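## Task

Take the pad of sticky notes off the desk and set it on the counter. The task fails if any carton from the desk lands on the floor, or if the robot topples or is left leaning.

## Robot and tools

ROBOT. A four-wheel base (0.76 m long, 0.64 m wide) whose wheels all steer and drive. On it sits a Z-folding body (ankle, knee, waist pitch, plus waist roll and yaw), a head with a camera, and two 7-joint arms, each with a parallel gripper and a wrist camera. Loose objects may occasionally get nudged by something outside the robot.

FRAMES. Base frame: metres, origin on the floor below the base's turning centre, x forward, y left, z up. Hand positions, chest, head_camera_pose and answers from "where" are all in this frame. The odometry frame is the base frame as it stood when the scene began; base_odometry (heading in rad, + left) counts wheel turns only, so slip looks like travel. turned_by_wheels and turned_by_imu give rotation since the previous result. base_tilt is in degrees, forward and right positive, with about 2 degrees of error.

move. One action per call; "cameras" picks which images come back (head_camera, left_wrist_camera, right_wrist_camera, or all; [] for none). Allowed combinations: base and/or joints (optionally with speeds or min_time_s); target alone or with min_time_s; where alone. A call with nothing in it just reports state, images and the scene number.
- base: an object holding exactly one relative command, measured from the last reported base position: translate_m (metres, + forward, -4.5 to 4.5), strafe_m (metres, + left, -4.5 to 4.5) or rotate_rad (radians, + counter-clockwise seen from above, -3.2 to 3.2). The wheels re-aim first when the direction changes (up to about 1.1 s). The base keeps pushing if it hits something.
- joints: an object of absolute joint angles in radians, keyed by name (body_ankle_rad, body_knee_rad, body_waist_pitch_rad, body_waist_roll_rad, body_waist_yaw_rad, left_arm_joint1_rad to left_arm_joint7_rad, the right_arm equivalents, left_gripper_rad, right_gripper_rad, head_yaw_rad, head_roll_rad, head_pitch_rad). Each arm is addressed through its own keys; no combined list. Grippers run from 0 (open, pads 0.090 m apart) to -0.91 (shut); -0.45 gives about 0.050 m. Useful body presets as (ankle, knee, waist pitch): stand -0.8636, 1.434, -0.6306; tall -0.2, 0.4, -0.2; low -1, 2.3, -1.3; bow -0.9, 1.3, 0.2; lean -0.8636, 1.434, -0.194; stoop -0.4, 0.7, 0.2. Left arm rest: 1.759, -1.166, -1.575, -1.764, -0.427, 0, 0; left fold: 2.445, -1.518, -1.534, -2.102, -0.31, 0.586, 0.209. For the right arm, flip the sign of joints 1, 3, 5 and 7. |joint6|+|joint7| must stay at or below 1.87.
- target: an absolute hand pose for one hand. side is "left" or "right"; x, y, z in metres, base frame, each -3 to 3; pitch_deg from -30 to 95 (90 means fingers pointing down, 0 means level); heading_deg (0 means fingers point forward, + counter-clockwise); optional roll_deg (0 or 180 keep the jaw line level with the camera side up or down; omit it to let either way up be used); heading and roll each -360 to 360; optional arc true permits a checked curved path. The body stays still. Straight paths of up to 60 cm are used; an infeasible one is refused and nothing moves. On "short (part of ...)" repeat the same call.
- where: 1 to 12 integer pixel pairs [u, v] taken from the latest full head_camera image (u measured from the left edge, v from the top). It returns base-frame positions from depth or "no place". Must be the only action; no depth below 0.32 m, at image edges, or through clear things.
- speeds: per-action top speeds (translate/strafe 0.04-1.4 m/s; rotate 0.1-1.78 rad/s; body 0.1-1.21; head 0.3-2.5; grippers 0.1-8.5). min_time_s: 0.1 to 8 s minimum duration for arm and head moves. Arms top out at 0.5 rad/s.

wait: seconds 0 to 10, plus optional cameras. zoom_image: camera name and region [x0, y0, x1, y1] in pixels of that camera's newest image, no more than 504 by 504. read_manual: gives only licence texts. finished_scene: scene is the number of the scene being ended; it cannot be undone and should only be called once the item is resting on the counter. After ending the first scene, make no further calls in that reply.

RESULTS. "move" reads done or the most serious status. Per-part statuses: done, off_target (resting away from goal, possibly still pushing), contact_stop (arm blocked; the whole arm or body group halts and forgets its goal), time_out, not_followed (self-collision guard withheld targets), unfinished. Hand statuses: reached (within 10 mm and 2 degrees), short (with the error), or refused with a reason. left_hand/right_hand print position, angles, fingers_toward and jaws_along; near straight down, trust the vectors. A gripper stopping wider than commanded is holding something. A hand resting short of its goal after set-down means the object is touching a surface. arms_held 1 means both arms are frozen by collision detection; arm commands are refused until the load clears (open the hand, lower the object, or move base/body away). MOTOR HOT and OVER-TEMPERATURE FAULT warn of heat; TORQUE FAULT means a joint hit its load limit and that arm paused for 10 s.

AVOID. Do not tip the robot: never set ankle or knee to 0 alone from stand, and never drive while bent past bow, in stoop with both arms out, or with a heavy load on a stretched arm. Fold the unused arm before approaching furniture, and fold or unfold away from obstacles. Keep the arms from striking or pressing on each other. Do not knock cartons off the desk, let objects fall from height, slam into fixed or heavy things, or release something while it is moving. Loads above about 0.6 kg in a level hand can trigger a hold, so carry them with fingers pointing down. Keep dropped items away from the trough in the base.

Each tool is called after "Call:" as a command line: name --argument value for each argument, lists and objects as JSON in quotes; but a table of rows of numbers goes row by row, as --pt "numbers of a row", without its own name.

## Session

Call:
move --joints '{"head_yaw_rad": 1.2}' --speeds '{"head_yaw_rad": 2.5}' --cameras '["head_camera"]'

Call:
move --joints '{"head_yaw_rad": -1.2}' --speeds '{"head_yaw_rad": 2.5}' --cameras '["head_camera"]'

Scene clock: 1.03 s.
Joint torques (N m): left_arm=[-17.43 11.1 -6.02 -14.04 -0.03 -2.53 0.11] | right_arm=[13.98 7.94 5.66 -14.04 0.07 -2.29 -0.06]
move: done
base_odometry: x=+0.000 y=+0.000 heading=+0.000
turned_by_wheels: +0.000
turned_by_imu: +0.000
base_tilt: forward=+0.2 right=+0.8
base_status: not commanded
joint_positions: body_ankle_rad=-0.864 body_knee_rad=+1.434 body_waist_pitch_rad=-0.631 body_waist_roll_rad=+0.000 body_waist_yaw_rad=+0.000 left_arm_joint1_rad=+1.737 left_arm_joint2_rad=-1.164 left_arm_joint3_rad=-1.607 left_arm_joint4_rad=-1.798 left_arm_joint5_rad=-0.436 left_arm_joint6_rad=-0.012 left_arm_joint7_rad=-0.008 left_gripper_rad=+0.000 right_arm_joint1_rad=-1.779 right_arm_joint2_rad=-1.191 right_arm_joint3_rad=+1.554 right_arm_joint4_rad=-1.726 right_arm_joint5_rad=+0.418 right_arm_joint6_rad=+0.064 right_arm_joint7_rad=+0.013 right_gripper_rad=+0.000 head_yaw_rad=+1.200 head_roll_rad=+0.000 head_pitch_rad=+0.000
joint_status: all done
arms_held: 0
arms_held_load: -
chest: x=+0.0060 y=+0.0000 z=+1.1944 quat_wxyz=(+1.000, +0.000, -0.030, +0.000) (m; base frame)
head_camera_pose: x=-0.0186 y=+0.1030 z=+1.5587 quat_wxyz=(+0.553, -0.812, +0.122, -0.140) (m; base frame)
left_hand: x=+0.6065 y=+0.3274 z=+0.9894 quat_wxyz=(+0.033, +0.660, -0.014, +0.750) pitch_deg=-7.4 heading_deg=-3.8 roll_deg=+178.7 fingers_toward=(+0.99, -0.06, +0.13) jaws_along=(-0.07, -1.00, +0.02) (m; base frame)
right_hand: x=+0.5958 y=-0.3072 z=+0.8862 quat_wxyz=(+0.046, -0.732, -0.015, -0.679) pitch_deg=+4.2 heading_deg=+5.0 roll_deg=+182.7 fingers_toward=(+0.99, +0.09, -0.07) jaws_along=(+0.08, -1.00, -0.05) (m; base frame)
pictures: head_camera
camera_calibration:
head_camera: T_world_to_cam=[[0.930981, -0.35326, 0.0920925, -0.0898024], [-0.0434298, -0.357642, -0.932848, 1.49004], [0.362474, 0.864465, -0.3483, 0.46057], [0, 0, 0, 1]] pos_world=[-0.0186286, 0.103029, 1.55866]

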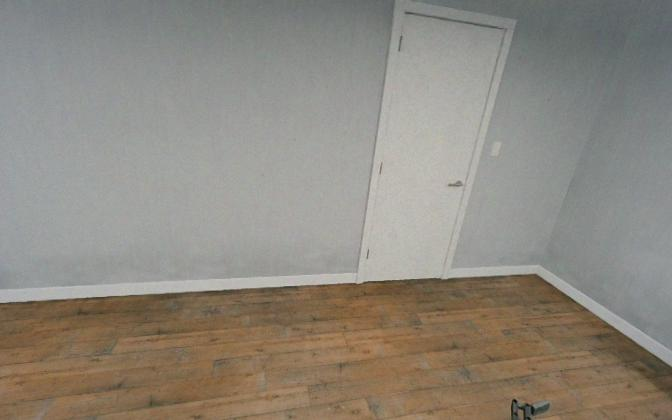

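Scene clock: 2.53 s.
Joint torques (N m): left_arm=[-17.22 10.34 -6.14 -13.86 0.04 -2.61 0.09] | right_arm=[14.77 7.83 5.89 -14.34 -0.06 -2.4 0.02]
move: done
base_odometry: x=+0.000 y=+0.000 heading=+0.000
turned_by_wheels: +0.000
turned_by_imu: +0.000
base_tilt: forward=+0.2 right=+0.8
base_status: not commanded
joint_positions: body_ankle_rad=-0.864 body_knee_rad=+1.434 body_waist_pitch_rad=-0.631 body_waist_roll_rad=+0.000 body_waist_yaw_rad=+0.000 left_arm_joint1_rad=+1.737 left_arm_joint2_rad=-1.164 left_arm_joint3_rad=-1.607 left_arm_joint4_rad=-1.798 left_arm_joint5_rad=-0.436 left_arm_joint6_rad=-0.012 left_arm_joint7_rad=-0.008 left_gripper_rad=+0.000 right_arm_joint1_rad=-1.779 right_arm_joint2_rad=-1.191 right_arm_joint3_rad=+1.554 right_arm_joint4_rad=-1.726 right_arm_joint5_rad=+0.418 right_arm_joint6_rad=+0.064 right_arm_joint7_rad=+0.013 right_gripper_rad=+0.000 head_yaw_rad=-1.200 head_roll_rad=+0.000 head_pitch_rad=+0.000
joint_status: all done
arms_held: 0
arms_held_load: -
chest: x=+0.0060 y=+0.0000 z=+1.1944 quat_wxyz=(+1.000, +0.000, -0.030, +0.000) (m; base frame)
head_camera_pose: x=+0.0328 y=-0.0830 z=+1.5618 quat_wxyz=(+0.116, -0.149, +0.808, -0.559) (m; base frame)
left_hand: x=+0.6065 y=+0.3274 z=+0.9894 quat_wxyz=(+0.033, +0.660, -0.014, +0.750) pitch_deg=-7.4 heading_deg=-3.8 roll_deg=+178.7 fingers_toward=(+0.99, -0.06, +0.13) jaws_along=(-0.07, -1.00, +0.02) (m; base frame)
right_hand: x=+0.5958 y=-0.3072 z=+0.8862 quat_wxyz=(+0.046, -0.732, -0.015, -0.679) pitch_deg=+4.2 heading_deg=+5.0 roll_deg=+182.7 fingers_toward=(+0.99, +0.09, -0.07) jaws_along=(+0.08, -1.00, -0.05) (m; base frame)
pictures: head_camera
camera_calibration:
head_camera: T_world_to_cam=[[-0.928615, -0.370488, -0.0203345, 0.0315423], [-0.111584, 0.331106, -0.936973, 1.49446], [0.35387, -0.867817, -0.348811, 0.461125], [0, 0, 0, 1]] pos_world=[0.0328699, -0.0829685, 1.56176]

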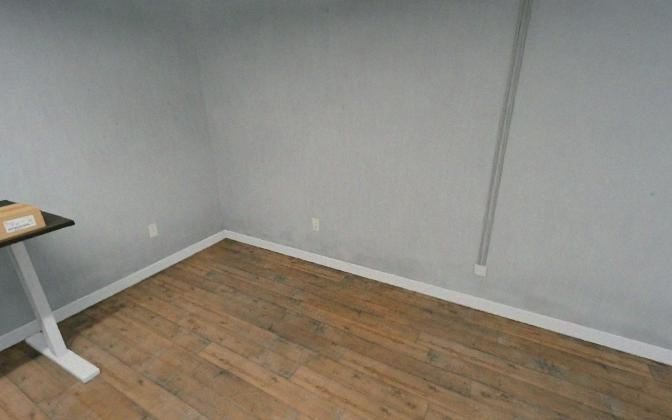

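Call:
move --joints '{"head_yaw_rad": 0, "body_ankle_rad": -0.2, "body_knee_rad": 0.4, "body_waist_pitch_rad": -0.2}' --speeds '{"head_yaw_rad": 2.5, "body_knee_rad": 0.8}' --cameras '["head_camera"]'

Scene clock: 5.80 s.
Joint torques (N m): left_arm=[-15.63 10.55 -6.06 -14.14 0.12 -2.62 0.09] | right_arm=[12.84 8.07 5.83 -13.93 0.15 -2.43 0.04]
move: done
base_odometry: x=+0.000 y=+0.000 heading=+0.000
turned_by_wheels: +0.000
turned_by_imu: +0.000
base_tilt: forward=+0.1 right=+0.9
base_status: not commanded
joint_positions: body_ankle_rad=-0.200 body_knee_rad=+0.400 body_waist_pitch_rad=-0.200 body_waist_roll_rad=+0.000 body_waist_yaw_rad=+0.000 left_arm_joint1_rad=+1.737 left_arm_joint2_rad=-1.164 left_arm_joint3_rad=-1.607 left_arm_joint4_rad=-1.798 left_arm_joint5_rad=-0.436 left_arm_joint6_rad=-0.012 left_arm_joint7_rad=-0.008 left_gripper_rad=+0.000 right_arm_joint1_rad=-1.779 right_arm_joint2_rad=-1.191 right_arm_joint3_rad=+1.554 right_arm_joint4_rad=-1.726 right_arm_joint5_rad=+0.418 right_arm_joint6_rad=+0.064 right_arm_joint7_rad=+0.013 right_gripper_rad=+0.000 head_yaw_rad=+0.000 head_roll_rad=+0.000 head_pitch_rad=+0.000
joint_status: all done
arms_held: 0
arms_held_load: -
chest: x=+0.1060 y=+0.0000 z=+1.3667 quat_wxyz=(+1.000, +0.000, +0.000, +0.000) (m; base frame)
head_camera_pose: x=+0.1928 y=+0.0277 z=+1.7318 quat_wxyz=(+0.388, -0.595, +0.575, -0.406) (m; base frame)
left_hand: x=+0.6931 y=+0.3274 z=+1.1258 quat_wxyz=(+0.034, +0.682, -0.013, +0.730) pitch_deg=-3.9 heading_deg=-3.7 roll_deg=+178.4 fingers_toward=(+1.00, -0.06, +0.07) jaws_along=(-0.07, -1.00, +0.03) (m; base frame)
right_hand: x=+0.6762 y=-0.3070 z=+1.0236 quat_wxyz=(+0.046, -0.752, -0.014, -0.657) pitch_deg=+7.6 heading_deg=+5.1 roll_deg=+183.0 fingers_toward=(+0.99, +0.09, -0.13) jaws_along=(+0.08, -1.00, -0.05) (m; base frame)
pictures: head_camera
camera_calibration:
head_camera: T_world_to_cam=[[0.00949643, -0.999309, 0.0359359, -0.0363402], [-0.369373, -0.0369014, -0.928548, 1.68034], [0.929233, -0.00445586, -0.369468, 0.460871], [0, 0, 0, 1]] pos_world=[0.19276, 0.0277453, 1.73186]

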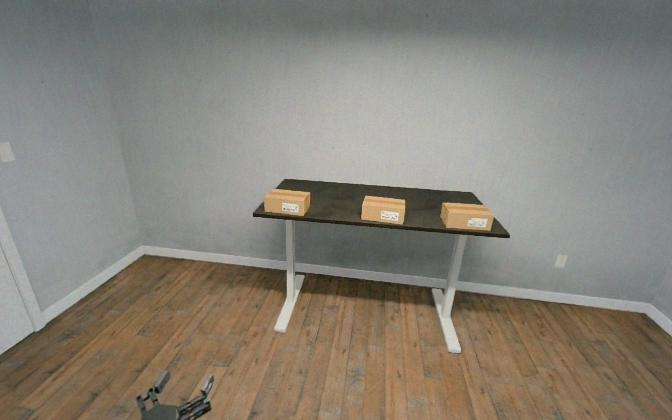

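Call:
move --pt "257 213" --pt "300 218" --pt "350 222" --pt "420 227" --pt "500 235" --pt "280 185" --pt "470 200" --pt "384 200" --pt "288 193" --pt "468 209"

Call:
zoom_image --camera "head_camera" --region '[240, 160, 520, 250]'

Scene clock: 6.67 s.
Joint torques (N m): left_arm=[-15.84 11.2 -6.03 -14.11 0.07 -2.59 0.06] | right_arm=[12.89 7.71 5.76 -13.94 0.19 -2.4 0.04]
base_odometry: x=+0.000 y=+0.000 heading=+0.000
turned_by_wheels: +0.000
turned_by_imu: +0.000
base_tilt: forward=+0.2 right=+0.8
where, head_camera: pixel (257, 213): x +1.983, y +0.491, z +0.979; pixel (300, 218): x +1.953, y +0.229, z +0.969; pixel (350, 222): x +1.927, y -0.069, z +0.966; pixel (420, 227): x +1.873, y -0.468, z +0.975; pixel (500, 235): x +1.840, y -0.916, z +0.959; pixel (280, 185): x +2.547, y +0.448, z +0.981; pixel (470, 200): x +2.389, y -0.952, z +0.971; pixel (384, 200): x +2.046, y -0.275, z +1.069; pixel (288, 193): x +2.084, y +0.317, z +1.078; pixel (468, 209): x +1.942, y -0.752, z +1.070. By the robot's depth camera.
base_status: not commanded
joint_positions: body_ankle_rad=-0.200 body_knee_rad=+0.400 body_waist_pitch_rad=-0.200 body_waist_roll_rad=+0.000 body_waist_yaw_rad=+0.000 left_arm_joint1_rad=+1.737 left_arm_joint2_rad=-1.164 left_arm_joint3_rad=-1.607 left_arm_joint4_rad=-1.798 left_arm_joint5_rad=-0.436 left_arm_joint6_rad=-0.012 left_arm_joint7_rad=-0.008 left_gripper_rad=+0.000 right_arm_joint1_rad=-1.779 right_arm_joint2_rad=-1.191 right_arm_joint3_rad=+1.554 right_arm_joint4_rad=-1.726 right_arm_joint5_rad=+0.418 right_arm_joint6_rad=+0.064 right_arm_joint7_rad=+0.013 right_gripper_rad=+0.000 head_yaw_rad=+0.000 head_roll_rad=+0.000 head_pitch_rad=+0.000
joint_status: all done
arms_held: 0
arms_held_load: -
chest: x=+0.1060 y=+0.0000 z=+1.3667 quat_wxyz=(+1.000, +0.000, +0.000, +0.000) (m; base frame)
head_camera_pose: x=+0.1928 y=+0.0277 z=+1.7318 quat_wxyz=(+0.388, -0.595, +0.575, -0.406) (m; base frame)
left_hand: x=+0.6931 y=+0.3274 z=+1.1258 quat_wxyz=(+0.034, +0.682, -0.013, +0.730) pitch_deg=-3.9 heading_deg=-3.7 roll_deg=+178.4 fingers_toward=(+1.00, -0.06, +0.07) jaws_along=(-0.07, -1.00, +0.03) (m; base frame)
right_hand: x=+0.6762 y=-0.3070 z=+1.0236 quat_wxyz=(+0.046, -0.752, -0.014, -0.657) pitch_deg=+7.6 heading_deg=+5.1 roll_deg=+183.0 fingers_toward=(+0.99, +0.09, -0.13) jaws_along=(+0.08, -1.00, -0.05) (m; base frame)
pictures: none

Scaled by 1.800.
This view is cut from an older image: the scene may have changed since it was taken.

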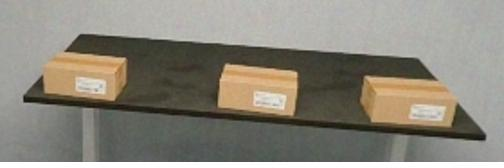

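Call:
move --base '{"rotate_rad": -0.1}'

Call:
move --base '{"translate_m": 0.95}' --speeds '{"translate_m": 0.8}'

Call:
move --joints '{"body_ankle_rad": -0.4, "body_knee_rad": 0.7, "body_waist_pitch_rad": 0.2, "head_pitch_rad": 0.0, "left_arm_joint1_rad": 2.445, "left_arm_joint2_rad": -1.518, "left_arm_joint3_rad": -1.534, "left_arm_joint4_rad": -2.102, "left_arm_joint5_rad": -0.31, "left_arm_joint6_rad": 0.586, "left_arm_joint7_rad": 0.209}'

Call:
move --target '{"side": "right", "x": 0.8, "y": -0.34, "z": 1.17, "pitch_deg": 75, "heading_deg": 0, "roll_deg": 0, "arc": true}' --cameras '["head_camera", "right_wrist_camera"]'

Call:
move --pt "336 250"

Scene clock: 11.77 s.
Joint torques (N m): left_arm=[-15.43 10.85 -6.24 -14.15 0.09 -2.55 0.08] | right_arm=[12.98 8.04 5.52 -14.18 -0.05 -2.32 0.07]
move: done
base_odometry: x=+0.000 y=+0.000 heading=-0.100
turned_by_wheels: -0.100
turned_by_imu: -0.100
base_tilt: forward=+0.3 right=+0.8
base_status: done
joint_positions: body_ankle_rad=-0.200 body_knee_rad=+0.400 body_waist_pitch_rad=-0.200 body_waist_roll_rad=+0.000 body_waist_yaw_rad=+0.000 left_arm_joint1_rad=+1.736 left_arm_joint2_rad=-1.164 left_arm_joint3_rad=-1.606 left_arm_joint4_rad=-1.798 left_arm_joint5_rad=-0.436 left_arm_joint6_rad=-0.012 left_arm_joint7_rad=-0.008 left_gripper_rad=+0.000 right_arm_joint1_rad=-1.780 right_arm_joint2_rad=-1.191 right_arm_joint3_rad=+1.555 right_arm_joint4_rad=-1.726 right_arm_joint5_rad=+0.418 right_arm_joint6_rad=+0.064 right_arm_joint7_rad=+0.013 right_gripper_rad=+0.000 head_yaw_rad=+0.000 head_roll_rad=+0.000 head_pitch_rad=+0.000
joint_status: not commanded
arms_held: 0
arms_held_load: -
chest: x=+0.1060 y=+0.0000 z=+1.3667 quat_wxyz=(+1.000, +0.000, +0.000, +0.000) (m; base frame)
head_camera_pose: x=+0.1928 y=+0.0276 z=+1.7318 quat_wxyz=(+0.388, -0.595, +0.575, -0.406) (m; base frame)
left_hand: x=+0.6933 y=+0.3271 z=+1.1262 quat_wxyz=(+0.034, +0.682, -0.013, +0.730) pitch_deg=-4.0 heading_deg=-3.8 roll_deg=+178.4 fingers_toward=(+1.00, -0.07, +0.07) jaws_along=(-0.07, -1.00, +0.03) (m; base frame)
right_hand: x=+0.6760 y=-0.3075 z=+1.0234 quat_wxyz=(+0.046, -0.753, -0.014, -0.657) pitch_deg=+7.6 heading_deg=+5.0 roll_deg=+183.0 fingers_toward=(+0.99, +0.09, -0.13) jaws_along=(+0.08, -1.00, -0.05) (m; base frame)
pictures: none

Scene clock: 16.20 s.
Joint torques (N m): left_arm=[-14.89 11.16 -6.09 -14.08 -0.03 -2.61 0.06] | right_arm=[12.43 8.21 5.67 -13.81 0.14 -2.38 -0.01]
move: done
base_odometry: x=+0.946 y=-0.092 heading=-0.098
turned_by_wheels: +0.002
turned_by_imu: +0.000
base_tilt: forward=+0.2 right=+0.8
base_status: done
joint_positions: body_ankle_rad=-0.200 body_knee_rad=+0.400 body_waist_pitch_rad=-0.200 body_waist_roll_rad=+0.000 body_waist_yaw_rad=+0.000 left_arm_joint1_rad=+1.735 left_arm_joint2_rad=-1.164 left_arm_joint3_rad=-1.606 left_arm_joint4_rad=-1.798 left_arm_joint5_rad=-0.436 left_arm_joint6_rad=-0.012 left_arm_joint7_rad=-0.008 left_gripper_rad=+0.000 right_arm_joint1_rad=-1.778 right_arm_joint2_rad=-1.191 right_arm_joint3_rad=+1.555 right_arm_joint4_rad=-1.726 right_arm_joint5_rad=+0.418 right_arm_joint6_rad=+0.064 right_arm_joint7_rad=+0.013 right_gripper_rad=+0.000 head_yaw_rad=+0.000 head_roll_rad=+0.000 head_pitch_rad=+0.000
joint_status: not commanded
arms_held: 0
arms_held_load: -
chest: x=+0.1062 y=+0.0000 z=+1.3667 quat_wxyz=(+1.000, +0.000, +0.000, +0.000) (m; base frame)
head_camera_pose: x=+0.1931 y=+0.0276 z=+1.7318 quat_wxyz=(+0.388, -0.595, +0.575, -0.405) (m; base frame)
left_hand: x=+0.6936 y=+0.3273 z=+1.1266 quat_wxyz=(+0.034, +0.682, -0.013, +0.731) pitch_deg=-4.0 heading_deg=-3.7 roll_deg=+178.4 fingers_toward=(+1.00, -0.07, +0.07) jaws_along=(-0.07, -1.00, +0.03) (m; base frame)
right_hand: x=+0.6768 y=-0.3072 z=+1.0243 quat_wxyz=(+0.046, -0.752, -0.014, -0.657) pitch_deg=+7.5 heading_deg=+5.1 roll_deg=+183.0 fingers_toward=(+0.99, +0.09, -0.13) jaws_along=(+0.08, -1.00, -0.05) (m; base frame)
pictures: none

Scene clock: 18.87 s.
Joint torques (N m): left_arm=[16.99 -0.92 0.76 -8.93 0.4 0.08 0.44] | right_arm=[-1.53 6.16 4.15 -11.42 0.04 -1.96 0.15]
move: done
base_odometry: x=+0.946 y=-0.092 heading=-0.098
turned_by_wheels: +0.000
turned_by_imu: +0.000
base_tilt: forward=+0.2 right=+0.9
base_status: not commanded
joint_positions: body_ankle_rad=-0.400 body_knee_rad=+0.700 body_waist_pitch_rad=+0.200 body_waist_roll_rad=+0.000 body_waist_yaw_rad=+0.000 left_arm_joint1_rad=+2.443 left_arm_joint2_rad=-1.515 left_arm_joint3_rad=-1.535 left_arm_joint4_rad=-2.101 left_arm_joint5_rad=-0.311 left_arm_joint6_rad=+0.584 left_arm_joint7_rad=+0.207 left_gripper_rad=+0.000 right_arm_joint1_rad=-1.778 right_arm_joint2_rad=-1.191 right_arm_joint3_rad=+1.555 right_arm_joint4_rad=-1.726 right_arm_joint5_rad=+0.418 right_arm_joint6_rad=+0.064 right_arm_joint7_rad=+0.013 right_gripper_rad=+0.000 head_yaw_rad=+0.000 head_roll_rad=+0.000 head_pitch_rad=+0.000
joint_status: all done
arms_held: 0
arms_held_load: -
chest: x=+0.2935 y=+0.0000 z=+1.2801 quat_wxyz=(+0.969, +0.000, +0.247, +0.000) (m; base frame)
head_camera_pose: x=+0.5447 y=+0.0276 z=+1.5589 quat_wxyz=(+0.234, -0.677, +0.653, -0.246) (m; base frame)
left_hand: x=+0.2448 y=+0.2407 z=+0.6617 quat_wxyz=(+0.006, +0.993, +0.099, +0.056) pitch_deg=+83.5 heading_deg=-0.2 roll_deg=+168.4 fingers_toward=(+0.11, +0.00, -0.99) jaws_along=(+0.20, -0.98, +0.02) (m; base frame)
right_hand: x=+0.6302 y=-0.3072 z=+0.7061 quat_wxyz=(+0.048, -0.891, -0.002, -0.451) pitch_deg=+36.1 heading_deg=+6.2 roll_deg=+186.0 fingers_toward=(+0.80, +0.09, -0.59) jaws_along=(+0.05, -1.00, -0.08) (m; base frame)
pictures: none

Scene clock: 26.73 s.
Joint torques (N m): left_arm=[16.68 -0.51 0.72 -8.69 0.45 0.03 0.4] | right_arm=[26.95 -4.42 -2.95 12.74 -0.19 0.07 -0.43]
move: done
base_odometry: x=+0.946 y=-0.092 heading=-0.098
turned_by_wheels: +0.000
turned_by_imu: -0.001
base_tilt: forward=+0.3 right=+0.9
base_status: not commanded
joint_positions: body_ankle_rad=-0.400 body_knee_rad=+0.700 body_waist_pitch_rad=+0.200 body_waist_roll_rad=+0.000 body_waist_yaw_rad=+0.000 left_arm_joint1_rad=+2.444 left_arm_joint2_rad=-1.516 left_arm_joint3_rad=-1.535 left_arm_joint4_rad=-2.101 left_arm_joint5_rad=-0.311 left_arm_joint6_rad=+0.585 left_arm_joint7_rad=+0.208 left_gripper_rad=+0.000 right_arm_joint1_rad=+1.609 right_arm_joint2_rad=-1.637 right_arm_joint3_rad=-1.946 right_arm_joint4_rad=-1.445 right_arm_joint5_rad=-0.391 right_arm_joint6_rad=-0.911 right_arm_joint7_rad=-0.618 right_gripper_rad=+0.000 head_yaw_rad=+0.000 head_roll_rad=+0.000 head_pitch_rad=+0.000
joint_status: not commanded
arms_held: 0
arms_held_load: -
chest: x=+0.2935 y=+0.0000 z=+1.2801 quat_wxyz=(+0.969, +0.000, +0.247, +0.000) (m; base frame)
head_camera_pose: x=+0.5447 y=+0.0276 z=+1.5589 quat_wxyz=(+0.234, -0.677, +0.653, -0.246) (m; base frame)
left_hand: x=+0.2443 y=+0.2406 z=+0.6617 quat_wxyz=(+0.006, +0.993, +0.100, +0.056) pitch_deg=+83.6 heading_deg=-0.1 roll_deg=+168.5 fingers_toward=(+0.11, +0.00, -0.99) jaws_along=(+0.20, -0.98, +0.02) (m; base frame)
right_hand: x=+0.8003 y=-0.3400 z=+1.1693 quat_wxyz=(-0.131, +0.000, -0.991, -0.001) pitch_deg=+75.0 heading_deg=+0.4 roll_deg=+0.4 fingers_toward=(+0.26, +0.00, -0.97) jaws_along=(+0.00, +1.00, +0.00) (m; base frame)
right_hand_status: reached (checked arc, to end with the hand's camera side forward, planned for 7.4 s): 1 mm and 0.1 deg off.
pictures: head_camera, right_wrist_camera
camera_calibration:
head_camera: T_world_to_cam=[[0.0252065, -0.999319, 0.0269497, -0.0281139], [-0.769367, -0.0366053, -0.637757, 1.41424], [0.638309, -0.00465863, -0.769766, 0.852474], [0, 0, 0, 1]] pos_world=[0.54464, 0.0276454, 1.55891]
right_wrist_camera: T_world_to_cam=[[0.016597, -0.999751, 0.0148822, -0.375573], [-0.960414, -0.0118008, 0.278326, 0.445719], [-0.278081, -0.0189124, -0.960371, 1.47734], [0, 0, 0, 1]] pos_world=[0.845128, -0.34228, 1.30033]

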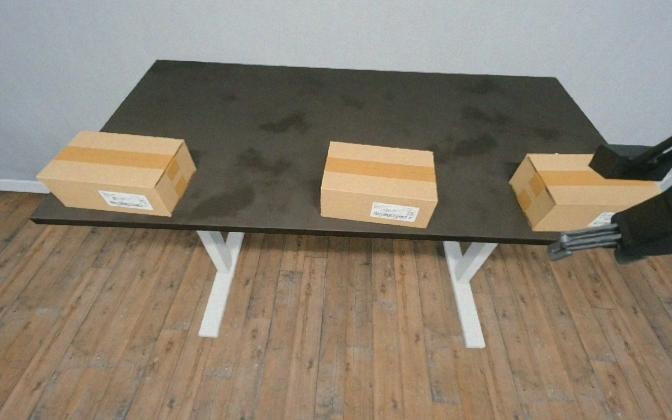

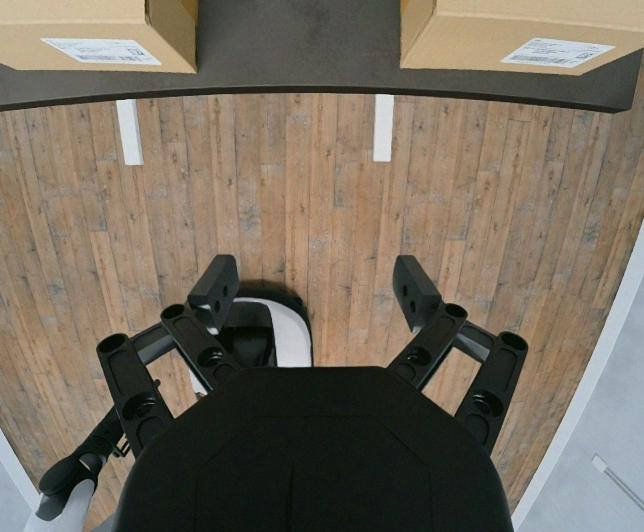

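Scene clock: 26.73 s.
Joint torques (N m): left_arm=[16.68 -0.51 0.72 -8.69 0.45 0.03 0.4] | right_arm=[26.95 -4.42 -2.95 12.74 -0.19 0.07 -0.43]
base_odometry: x=+0.946 y=-0.092 heading=-0.098
turned_by_wheels: +0.000
turned_by_imu: +0.000
base_tilt: forward=+0.3 right=+0.9
where, head_camera: pixel (336, 250): x +1.525, y +0.008, z +0.020. By the robot's depth camera.
base_status: not commanded
joint_positions: body_ankle_rad=-0.400 body_knee_rad=+0.700 body_waist_pitch_rad=+0.200 body_waist_roll_rad=+0.000 body_waist_yaw_rad=+0.000 left_arm_joint1_rad=+2.444 left_arm_joint2_rad=-1.516 left_arm_joint3_rad=-1.535 left_arm_joint4_rad=-2.101 left_arm_joint5_rad=-0.311 left_arm_joint6_rad=+0.585 left_arm_joint7_rad=+0.208 left_gripper_rad=+0.000 right_arm_joint1_rad=+1.609 right_arm_joint2_rad=-1.637 right_arm_joint3_rad=-1.946 right_arm_joint4_rad=-1.445 right_arm_joint5_rad=-0.391 right_arm_joint6_rad=-0.911 right_arm_joint7_rad=-0.618 right_gripper_rad=+0.000 head_yaw_rad=+0.000 head_roll_rad=+0.000 head_pitch_rad=+0.000
joint_status: not commanded
arms_held: 0
arms_held_load: -
chest: x=+0.2935 y=+0.0000 z=+1.2801 quat_wxyz=(+0.969, +0.000, +0.247, +0.000) (m; base frame)
head_camera_pose: x=+0.5447 y=+0.0276 z=+1.5589 quat_wxyz=(+0.234, -0.677, +0.653, -0.246) (m; base frame)
left_hand: x=+0.2443 y=+0.2406 z=+0.6617 quat_wxyz=(+0.006, +0.993, +0.100, +0.056) pitch_deg=+83.6 heading_deg=-0.1 roll_deg=+168.5 fingers_toward=(+0.11, +0.00, -0.99) jaws_along=(+0.20, -0.98, +0.02) (m; base frame)
right_hand: x=+0.8003 y=-0.3400 z=+1.1693 quat_wxyz=(-0.131, +0.000, -0.991, -0.001) pitch_deg=+75.0 heading_deg=+0.4 roll_deg=+0.4 fingers_toward=(+0.26, +0.00, -0.97) jaws_along=(+0.00, +1.00, +0.00) (m; base frame)
right_hand_status: reached (checked arc, to end with the hand's camera side forward, planned for 7.4 s): 1 mm and 0.1 deg off.
pictures: none

Call:
move --base '{"translate_m": 0.4}' --cameras '["head_camera", "right_wrist_camera"]'

Scene clock: 30.73 s.
Joint torques (N m): left_arm=[16.47 -0.4 0.51 -7.69 0.44 -0.1 0.43] | right_arm=[26.53 -3.61 -2.74 12.8 -0.51 0.37 -0.13]
move: done
base_odometry: x=+1.344 y=-0.130 heading=-0.097
turned_by_wheels: +0.001
turned_by_imu: +0.000
base_tilt: forward=+0.2 right=+0.9
base_status: done
joint_positions: body_ankle_rad=-0.400 body_knee_rad=+0.700 body_waist_pitch_rad=+0.200 body_waist_roll_rad=+0.000 body_waist_yaw_rad=+0.000 left_arm_joint1_rad=+2.444 left_arm_joint2_rad=-1.516 left_arm_joint3_rad=-1.534 left_arm_joint4_rad=-2.102 left_arm_joint5_rad=-0.311 left_arm_joint6_rad=+0.585 left_arm_joint7_rad=+0.208 left_gripper_rad=+0.000 right_arm_joint1_rad=+1.609 right_arm_joint2_rad=-1.638 right_arm_joint3_rad=-1.947 right_arm_joint4_rad=-1.446 right_arm_joint5_rad=-0.391 right_arm_joint6_rad=-0.912 right_arm_joint7_rad=-0.618 right_gripper_rad=+0.000 head_yaw_rad=+0.000 head_roll_rad=+0.000 head_pitch_rad=+0.000
joint_status: not commanded
arms_held: 0
arms_held_load: -
chest: x=+0.2936 y=+0.0000 z=+1.2800 quat_wxyz=(+0.969, +0.000, +0.248, +0.000) (m; base frame)
head_camera_pose: x=+0.5449 y=+0.0276 z=+1.5588 quat_wxyz=(+0.234, -0.677, +0.653, -0.246) (m; base frame)
left_hand: x=+0.2449 y=+0.2404 z=+0.6620 quat_wxyz=(+0.006, +0.993, +0.100, +0.056) pitch_deg=+83.5 heading_deg=-0.3 roll_deg=+168.3 fingers_toward=(+0.11, +0.00, -0.99) jaws_along=(+0.20, -0.98, +0.02) (m; base frame)
right_hand: x=+0.8001 y=-0.3401 z=+1.1692 quat_wxyz=(-0.130, +0.000, -0.991, -0.001) pitch_deg=+75.0 heading_deg=+0.2 roll_deg=+0.3 fingers_toward=(+0.26, +0.00, -0.97) jaws_along=(+0.00, +1.00, +0.00) (m; base frame)
pictures: head_camera, right_wrist_camera
camera_calibration:
head_camera: T_world_to_cam=[[0.0252148, -0.999319, 0.0269398, -0.0281054], [-0.769596, -0.0366038, -0.637481, 1.41403], [0.638033, -0.0046588, -0.769995, 0.852778], [0, 0, 0, 1]] pos_world=[0.544839, 0.0276454, 1.55881]
right_wrist_camera: T_world_to_cam=[[0.0161736, -0.999749, 0.0155173, -0.376033], [-0.960185, -0.011201, 0.27914, 0.444635], [-0.278896, -0.0194142, -0.960125, 1.47732], [0, 0, 0, 1]] pos_world=[0.845032, -0.342278, 1.30013]

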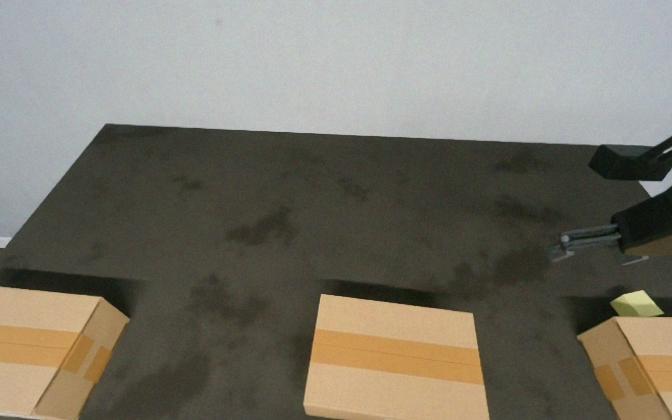

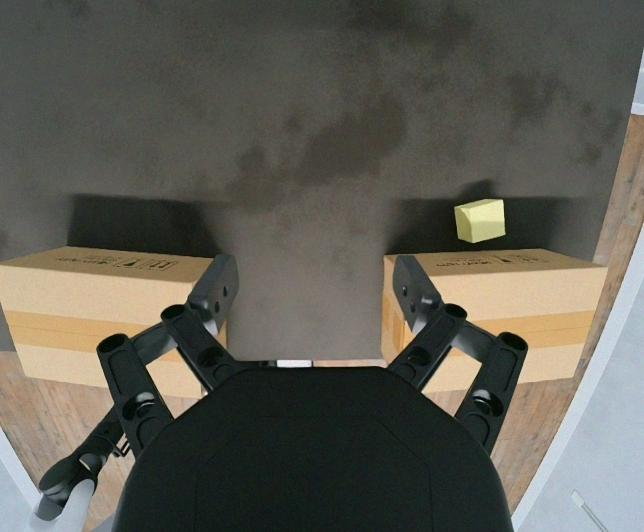

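Notes are to the right. Locate and strafe.

Call:
move --pt "613 300" --pt "636 303" --pt "644 293" --pt "660 309" --pt "622 317" --pt "580 336" --pt "615 320" --pt "473 313"

Call:
move --base '{"strafe_m": -0.2}' --cameras '["head_camera", "right_wrist_camera"]'

Call:
zoom_image --camera "right_wrist_camera" --region '[300, 130, 500, 290]'

Scene clock: 31.60 s.
Joint torques (N m): left_arm=[16.74 -0.31 0.57 -7.85 0.43 -0.12 0.39] | right_arm=[26.44 -4.19 -2.59 13.04 -0.16 0.21 -0.35]
base_odometry: x=+1.344 y=-0.130 heading=-0.097
turned_by_wheels: +0.000
turned_by_imu: +0.000
base_tilt: forward=+0.2 right=+0.9
where, head_camera: pixel (613, 300): x +0.829, y -0.534, z +0.965; pixel (636, 303): x +0.813, y -0.553, z +0.990; pixel (644, 293): x +0.834, y -0.580, z +0.990; pixel (660, 309): no place (The depth camera has no reading there.); pixel (622, 317): x +0.758, y -0.451, z +1.052; pixel (580, 336): x +0.756, y -0.436, z +0.963; pixel (615, 320): x +0.753, y -0.438, z +1.051; pixel (473, 313): x +0.797, y -0.251, z +0.954. By the robot's depth camera.
base_status: done
joint_positions: body_ankle_rad=-0.400 body_knee_rad=+0.700 body_waist_pitch_rad=+0.200 body_waist_roll_rad=+0.000 body_waist_yaw_rad=+0.000 left_arm_joint1_rad=+2.444 left_arm_joint2_rad=-1.516 left_arm_joint3_rad=-1.534 left_arm_joint4_rad=-2.102 left_arm_joint5_rad=-0.311 left_arm_joint6_rad=+0.585 left_arm_joint7_rad=+0.208 left_gripper_rad=+0.000 right_arm_joint1_rad=+1.609 right_arm_joint2_rad=-1.638 right_arm_joint3_rad=-1.947 right_arm_joint4_rad=-1.446 right_arm_joint5_rad=-0.391 right_arm_joint6_rad=-0.912 right_arm_joint7_rad=-0.618 right_gripper_rad=+0.000 head_yaw_rad=+0.000 head_roll_rad=+0.000 head_pitch_rad=+0.000
joint_status: not commanded
arms_held: 0
arms_held_load: -
chest: x=+0.2936 y=+0.0000 z=+1.2800 quat_wxyz=(+0.969, +0.000, +0.248, +0.000) (m; base frame)
head_camera_pose: x=+0.5449 y=+0.0276 z=+1.5588 quat_wxyz=(+0.234, -0.677, +0.653, -0.246) (m; base frame)
left_hand: x=+0.2449 y=+0.2404 z=+0.6620 quat_wxyz=(+0.006, +0.993, +0.100, +0.056) pitch_deg=+83.5 heading_deg=-0.3 roll_deg=+168.3 fingers_toward=(+0.11, +0.00, -0.99) jaws_along=(+0.20, -0.98, +0.02) (m; base frame)
right_hand: x=+0.8001 y=-0.3401 z=+1.1692 quat_wxyz=(-0.130, +0.000, -0.991, -0.001) pitch_deg=+75.0 heading_deg=+0.2 roll_deg=+0.3 fingers_toward=(+0.26, +0.00, -0.97) jaws_along=(+0.00, +1.00, +0.00) (m; base frame)
pictures: none

Scene clock: 35.03 s.
Joint torques (N m): left_arm=[16.28 1.24 0.36 -7.8 0.35 -0.1 0.26] | right_arm=[26.35 -4.09 -2.62 12.98 -0.12 0.29 -0.06]
move: done
base_odometry: x=+1.324 y=-0.329 heading=-0.099
turned_by_wheels: -0.002
turned_by_imu: -0.003
base_tilt: forward=+0.1 right=+0.9
base_status: done
joint_positions: body_ankle_rad=-0.400 body_knee_rad=+0.700 body_waist_pitch_rad=+0.200 body_waist_roll_rad=+0.000 body_waist_yaw_rad=+0.000 left_arm_joint1_rad=+2.444 left_arm_joint2_rad=-1.519 left_arm_joint3_rad=-1.534 left_arm_joint4_rad=-2.102 left_arm_joint5_rad=-0.311 left_arm_joint6_rad=+0.585 left_arm_joint7_rad=+0.208 left_gripper_rad=+0.000 right_arm_joint1_rad=+1.609 right_arm_joint2_rad=-1.639 right_arm_joint3_rad=-1.947 right_arm_joint4_rad=-1.446 right_arm_joint5_rad=-0.391 right_arm_joint6_rad=-0.912 right_arm_joint7_rad=-0.619 right_gripper_rad=+0.000 head_yaw_rad=+0.000 head_roll_rad=+0.000 head_pitch_rad=+0.000
joint_status: not commanded
arms_held: 0
arms_held_load: -
chest: x=+0.2936 y=+0.0000 z=+1.2800 quat_wxyz=(+0.969, +0.000, +0.248, +0.000) (m; base frame)
head_camera_pose: x=+0.5449 y=+0.0276 z=+1.5588 quat_wxyz=(+0.234, -0.677, +0.654, -0.246) (m; base frame)
left_hand: x=+0.2444 y=+0.2397 z=+0.6621 quat_wxyz=(+0.006, +0.993, +0.101, +0.056) pitch_deg=+83.6 heading_deg=-0.4 roll_deg=+168.0 fingers_toward=(+0.11, +0.00, -0.99) jaws_along=(+0.20, -0.98, +0.02) (m; base frame)
right_hand: x=+0.8001 y=-0.3399 z=+1.1693 quat_wxyz=(-0.130, +0.000, -0.991, +0.000) pitch_deg=+75.0 heading_deg=+0.1 roll_deg=+0.1 fingers_toward=(+0.26, +0.00, -0.97) jaws_along=(+0.00, +1.00, +0.00) (m; base frame)
pictures: head_camera, right_wrist_camera
camera_calibration:
head_camera: T_world_to_cam=[[0.0252004, -0.999323, 0.0267993, -0.0278783], [-0.769597, -0.036503, -0.637486, 1.41403], [0.638033, -0.00455973, -0.769996, 0.852775], [0, 0, 0, 1]] pos_world=[0.544839, 0.0276456, 1.55881]
right_wrist_camera: T_world_to_cam=[[0.0168132, -0.999726, 0.016266, -0.377236], [-0.960114, -0.0116016, 0.279368, 0.444119], [-0.279103, -0.0203142, -0.960046, 1.47718], [0, 0, 0, 1]] pos_world=[0.845034, -0.341972, 1.30023]

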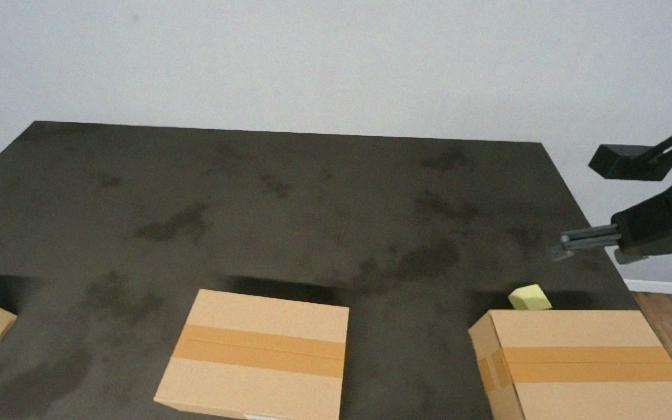

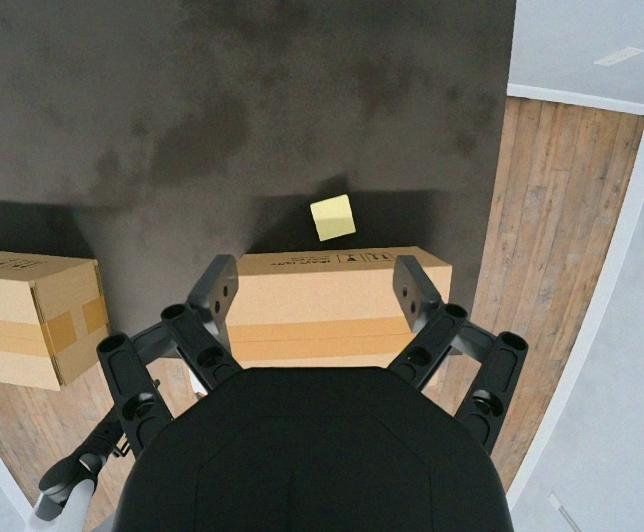

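Scaled by 2.520 from the camera's 644x532 image, which has a finer 1265x1045 frame.

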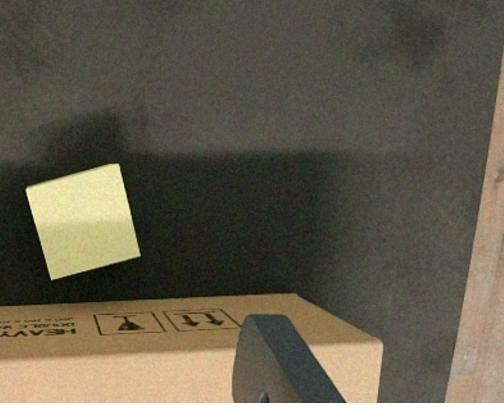

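Call:
move --target '{"side": "right", "x": 0.826, "y": -0.36, "z": 1.1, "pitch_deg": 78, "heading_deg": 15, "roll_deg": 0, "arc": true}'

Call:
move --joints '{"right_gripper_rad": -0.22}' --cameras '["right_wrist_camera"]'

Scene clock: 39.17 s.
Joint torques (N m): left_arm=[16.4 1.16 0.29 -7.75 0.41 -0.09 0.21] | right_arm=[29.1 -4.86 -0.61 12.93 -0.15 0.36 -0.41]
move: done
base_odometry: x=+1.324 y=-0.329 heading=-0.099
turned_by_wheels: +0.000
turned_by_imu: +0.000
base_tilt: forward=+0.1 right=+0.9
base_status: not commanded
joint_positions: body_ankle_rad=-0.400 body_knee_rad=+0.700 body_waist_pitch_rad=+0.200 body_waist_roll_rad=+0.000 body_waist_yaw_rad=+0.000 left_arm_joint1_rad=+2.444 left_arm_joint2_rad=-1.519 left_arm_joint3_rad=-1.534 left_arm_joint4_rad=-2.102 left_arm_joint5_rad=-0.311 left_arm_joint6_rad=+0.585 left_arm_joint7_rad=+0.208 left_gripper_rad=+0.000 right_arm_joint1_rad=+1.403 right_arm_joint2_rad=-1.470 right_arm_joint3_rad=-1.871 right_arm_joint4_rad=-1.283 right_arm_joint5_rad=-0.730 right_arm_joint6_rad=-0.737 right_arm_joint7_rad=-0.790 right_gripper_rad=+0.000 head_yaw_rad=+0.000 head_roll_rad=+0.000 head_pitch_rad=+0.000
joint_status: not commanded
arms_held: 0
arms_held_load: -
chest: x=+0.2936 y=+0.0000 z=+1.2800 quat_wxyz=(+0.969, +0.000, +0.248, +0.000) (m; base frame)
head_camera_pose: x=+0.5449 y=+0.0276 z=+1.5588 quat_wxyz=(+0.234, -0.677, +0.654, -0.246) (m; base frame)
left_hand: x=+0.2444 y=+0.2397 z=+0.6621 quat_wxyz=(+0.006, +0.993, +0.101, +0.056) pitch_deg=+83.6 heading_deg=-0.4 roll_deg=+168.0 fingers_toward=(+0.11, +0.00, -0.99) jaws_along=(+0.20, -0.98, +0.02) (m; base frame)
right_hand: x=+0.8261 y=-0.3600 z=+1.1007 quat_wxyz=(-0.104, +0.129, -0.986, -0.013) pitch_deg=+78.0 heading_deg=+14.5 roll_deg=-0.5 fingers_toward=(+0.20, +0.05, -0.98) jaws_along=(-0.26, +0.97, +0.00) (m; base frame)
right_hand_status: reached (straight line, to end with the hand's camera side forward, planned for 1.0 s): 1 mm and 0.1 deg off.
pictures: none

Scene clock: 39.77 s.
Joint torques (N m): left_arm=[16.26 0.98 0.31 -7.74 0.39 -0.07 0.3] | right_arm=[28.8 -5.07 -0.65 12.95 -0.09 0.42 -0.37]
move: done
base_odometry: x=+1.324 y=-0.329 heading=-0.099
turned_by_wheels: +0.000
turned_by_imu: +0.000
base_tilt: forward=+0.1 right=+0.9
base_status: not commanded
joint_positions: body_ankle_rad=-0.400 body_knee_rad=+0.700 body_waist_pitch_rad=+0.200 body_waist_roll_rad=+0.000 body_waist_yaw_rad=+0.000 left_arm_joint1_rad=+2.444 left_arm_joint2_rad=-1.519 left_arm_joint3_rad=-1.534 left_arm_joint4_rad=-2.102 left_arm_joint5_rad=-0.311 left_arm_joint6_rad=+0.585 left_arm_joint7_rad=+0.208 left_gripper_rad=+0.000 right_arm_joint1_rad=+1.403 right_arm_joint2_rad=-1.470 right_arm_joint3_rad=-1.871 right_arm_joint4_rad=-1.283 right_arm_joint5_rad=-0.730 right_arm_joint6_rad=-0.737 right_arm_joint7_rad=-0.790 right_gripper_rad=-0.219 head_yaw_rad=+0.000 head_roll_rad=+0.000 head_pitch_rad=+0.000
joint_status: all done
arms_held: 0
arms_held_load: -
chest: x=+0.2936 y=+0.0000 z=+1.2800 quat_wxyz=(+0.969, +0.000, +0.248, +0.000) (m; base frame)
head_camera_pose: x=+0.5449 y=+0.0276 z=+1.5588 quat_wxyz=(+0.234, -0.677, +0.654, -0.246) (m; base frame)
left_hand: x=+0.2444 y=+0.2397 z=+0.6621 quat_wxyz=(+0.006, +0.993, +0.101, +0.056) pitch_deg=+83.6 heading_deg=-0.4 roll_deg=+168.0 fingers_toward=(+0.11, +0.00, -0.99) jaws_along=(+0.20, -0.98, +0.02) (m; base frame)
right_hand: x=+0.8261 y=-0.3600 z=+1.1007 quat_wxyz=(-0.104, +0.130, -0.986, -0.013) pitch_deg=+78.0 heading_deg=+14.5 roll_deg=-0.5 fingers_toward=(+0.20, +0.05, -0.98) jaws_along=(-0.26, +0.97, +0.00) (m; base frame)
pictures: right_wrist_camera
camera_calibration:
right_wrist_camera: T_world_to_cam=[[0.274999, -0.961286, 0.0174415, -0.597448], [-0.909755, -0.254303, 0.328141, 0.305416], [-0.311002, -0.106106, -0.944468, 1.39654], [0, 0, 0, 1]] pos_world=[0.876478, -0.348469, 1.22919]

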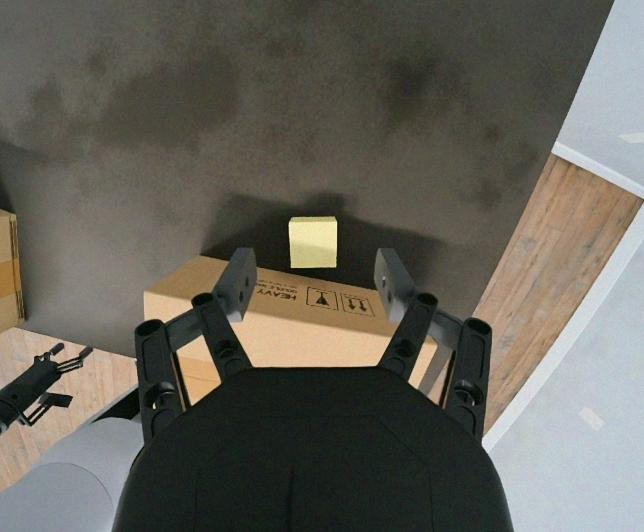

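Call:
move --target '{"side": "right", "x": 0.824, "y": -0.361, "z": 0.986, "pitch_deg": 79, "heading_deg": 15, "roll_deg": 0}' --cameras '["right_wrist_camera", "head_camera"]'

Call:
zoom_image --camera "head_camera" --region '[460, 220, 660, 370]'

Scene clock: 42.07 s.
Joint torques (N m): left_arm=[16.09 1.06 0.33 -7.89 0.32 -0.08 0.3] | right_arm=[31.32 -4.02 -0.91 11.38 0.59 0.38 0.23]
move: done
base_odometry: x=+1.324 y=-0.329 heading=-0.099
turned_by_wheels: +0.000
turned_by_imu: +0.000
base_tilt: forward=+0.2 right=+0.8
base_status: not commanded
joint_positions: body_ankle_rad=-0.400 body_knee_rad=+0.700 body_waist_pitch_rad=+0.200 body_waist_roll_rad=+0.000 body_waist_yaw_rad=+0.000 left_arm_joint1_rad=+2.444 left_arm_joint2_rad=-1.519 left_arm_joint3_rad=-1.534 left_arm_joint4_rad=-2.102 left_arm_joint5_rad=-0.311 left_arm_joint6_rad=+0.585 left_arm_joint7_rad=+0.208 left_gripper_rad=+0.000 right_arm_joint1_rad=+1.209 right_arm_joint2_rad=-1.442 right_arm_joint3_rad=-1.838 right_arm_joint4_rad=-1.344 right_arm_joint5_rad=-0.594 right_arm_joint6_rad=-0.561 right_arm_joint7_rad=-0.589 right_gripper_rad=-0.220 head_yaw_rad=+0.000 head_roll_rad=+0.000 head_pitch_rad=+0.000
joint_status: not commanded
arms_held: 0
arms_held_load: -
chest: x=+0.2936 y=+0.0000 z=+1.2800 quat_wxyz=(+0.969, +0.000, +0.248, +0.000) (m; base frame)
head_camera_pose: x=+0.5449 y=+0.0276 z=+1.5588 quat_wxyz=(+0.234, -0.677, +0.654, -0.246) (m; base frame)
left_hand: x=+0.2444 y=+0.2397 z=+0.6621 quat_wxyz=(+0.006, +0.993, +0.101, +0.056) pitch_deg=+83.6 heading_deg=-0.4 roll_deg=+168.0 fingers_toward=(+0.11, +0.00, -0.99) jaws_along=(+0.20, -0.98, +0.02) (m; base frame)
right_hand: x=+0.8235 y=-0.3609 z=+0.9862 quat_wxyz=(-0.094, +0.131, -0.987, -0.012) pitch_deg=+79.1 heading_deg=+14.8 roll_deg=-0.3 fingers_toward=(+0.18, +0.05, -0.98) jaws_along=(-0.26, +0.97, +0.00) (m; base frame)
right_hand_status: reached (straight line, to end with the hand's camera side forward, planned for 0.8 s): 1 mm and 0.1 deg off.
pictures: head_camera, right_wrist_camera
camera_calibration:
head_camera: T_world_to_cam=[[0.0251931, -0.999323, 0.0268033, -0.0278806], [-0.769457, -0.036501, -0.637654, 1.41422], [0.638201, -0.00455953, -0.769856, 0.852467], [0, 0, 0, 1]] pos_world=[0.54484, 0.0276456, 1.55881]
right_wrist_camera: T_world_to_cam=[[0.277183, -0.960678, 0.0163514, -0.596031], [-0.902836, -0.254597, 0.346507, 0.316446], [-0.328718, -0.110809, -0.937905, 1.29399], [0, 0, 0, 1]] pos_world=[0.876267, -0.348643, 1.11373]

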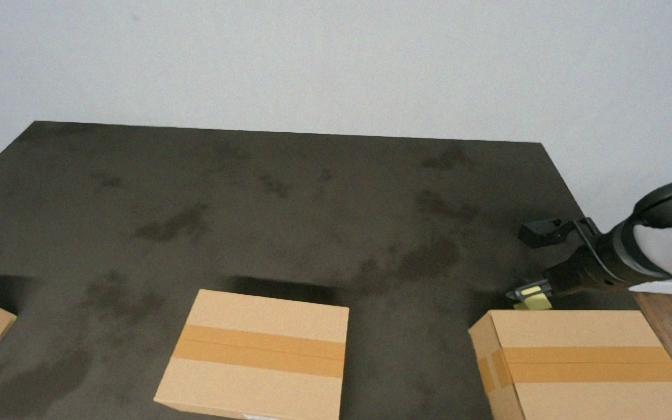

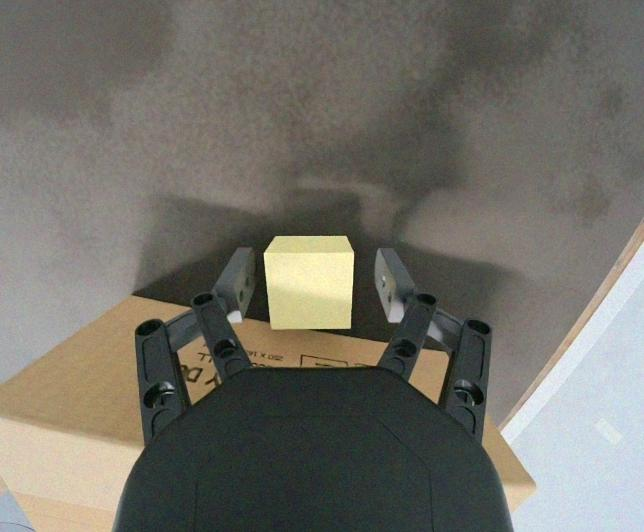

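Scaled by 2.520.

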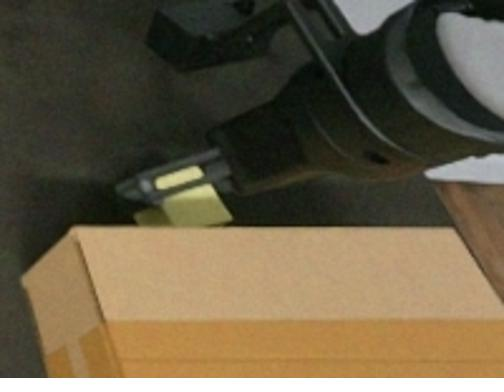

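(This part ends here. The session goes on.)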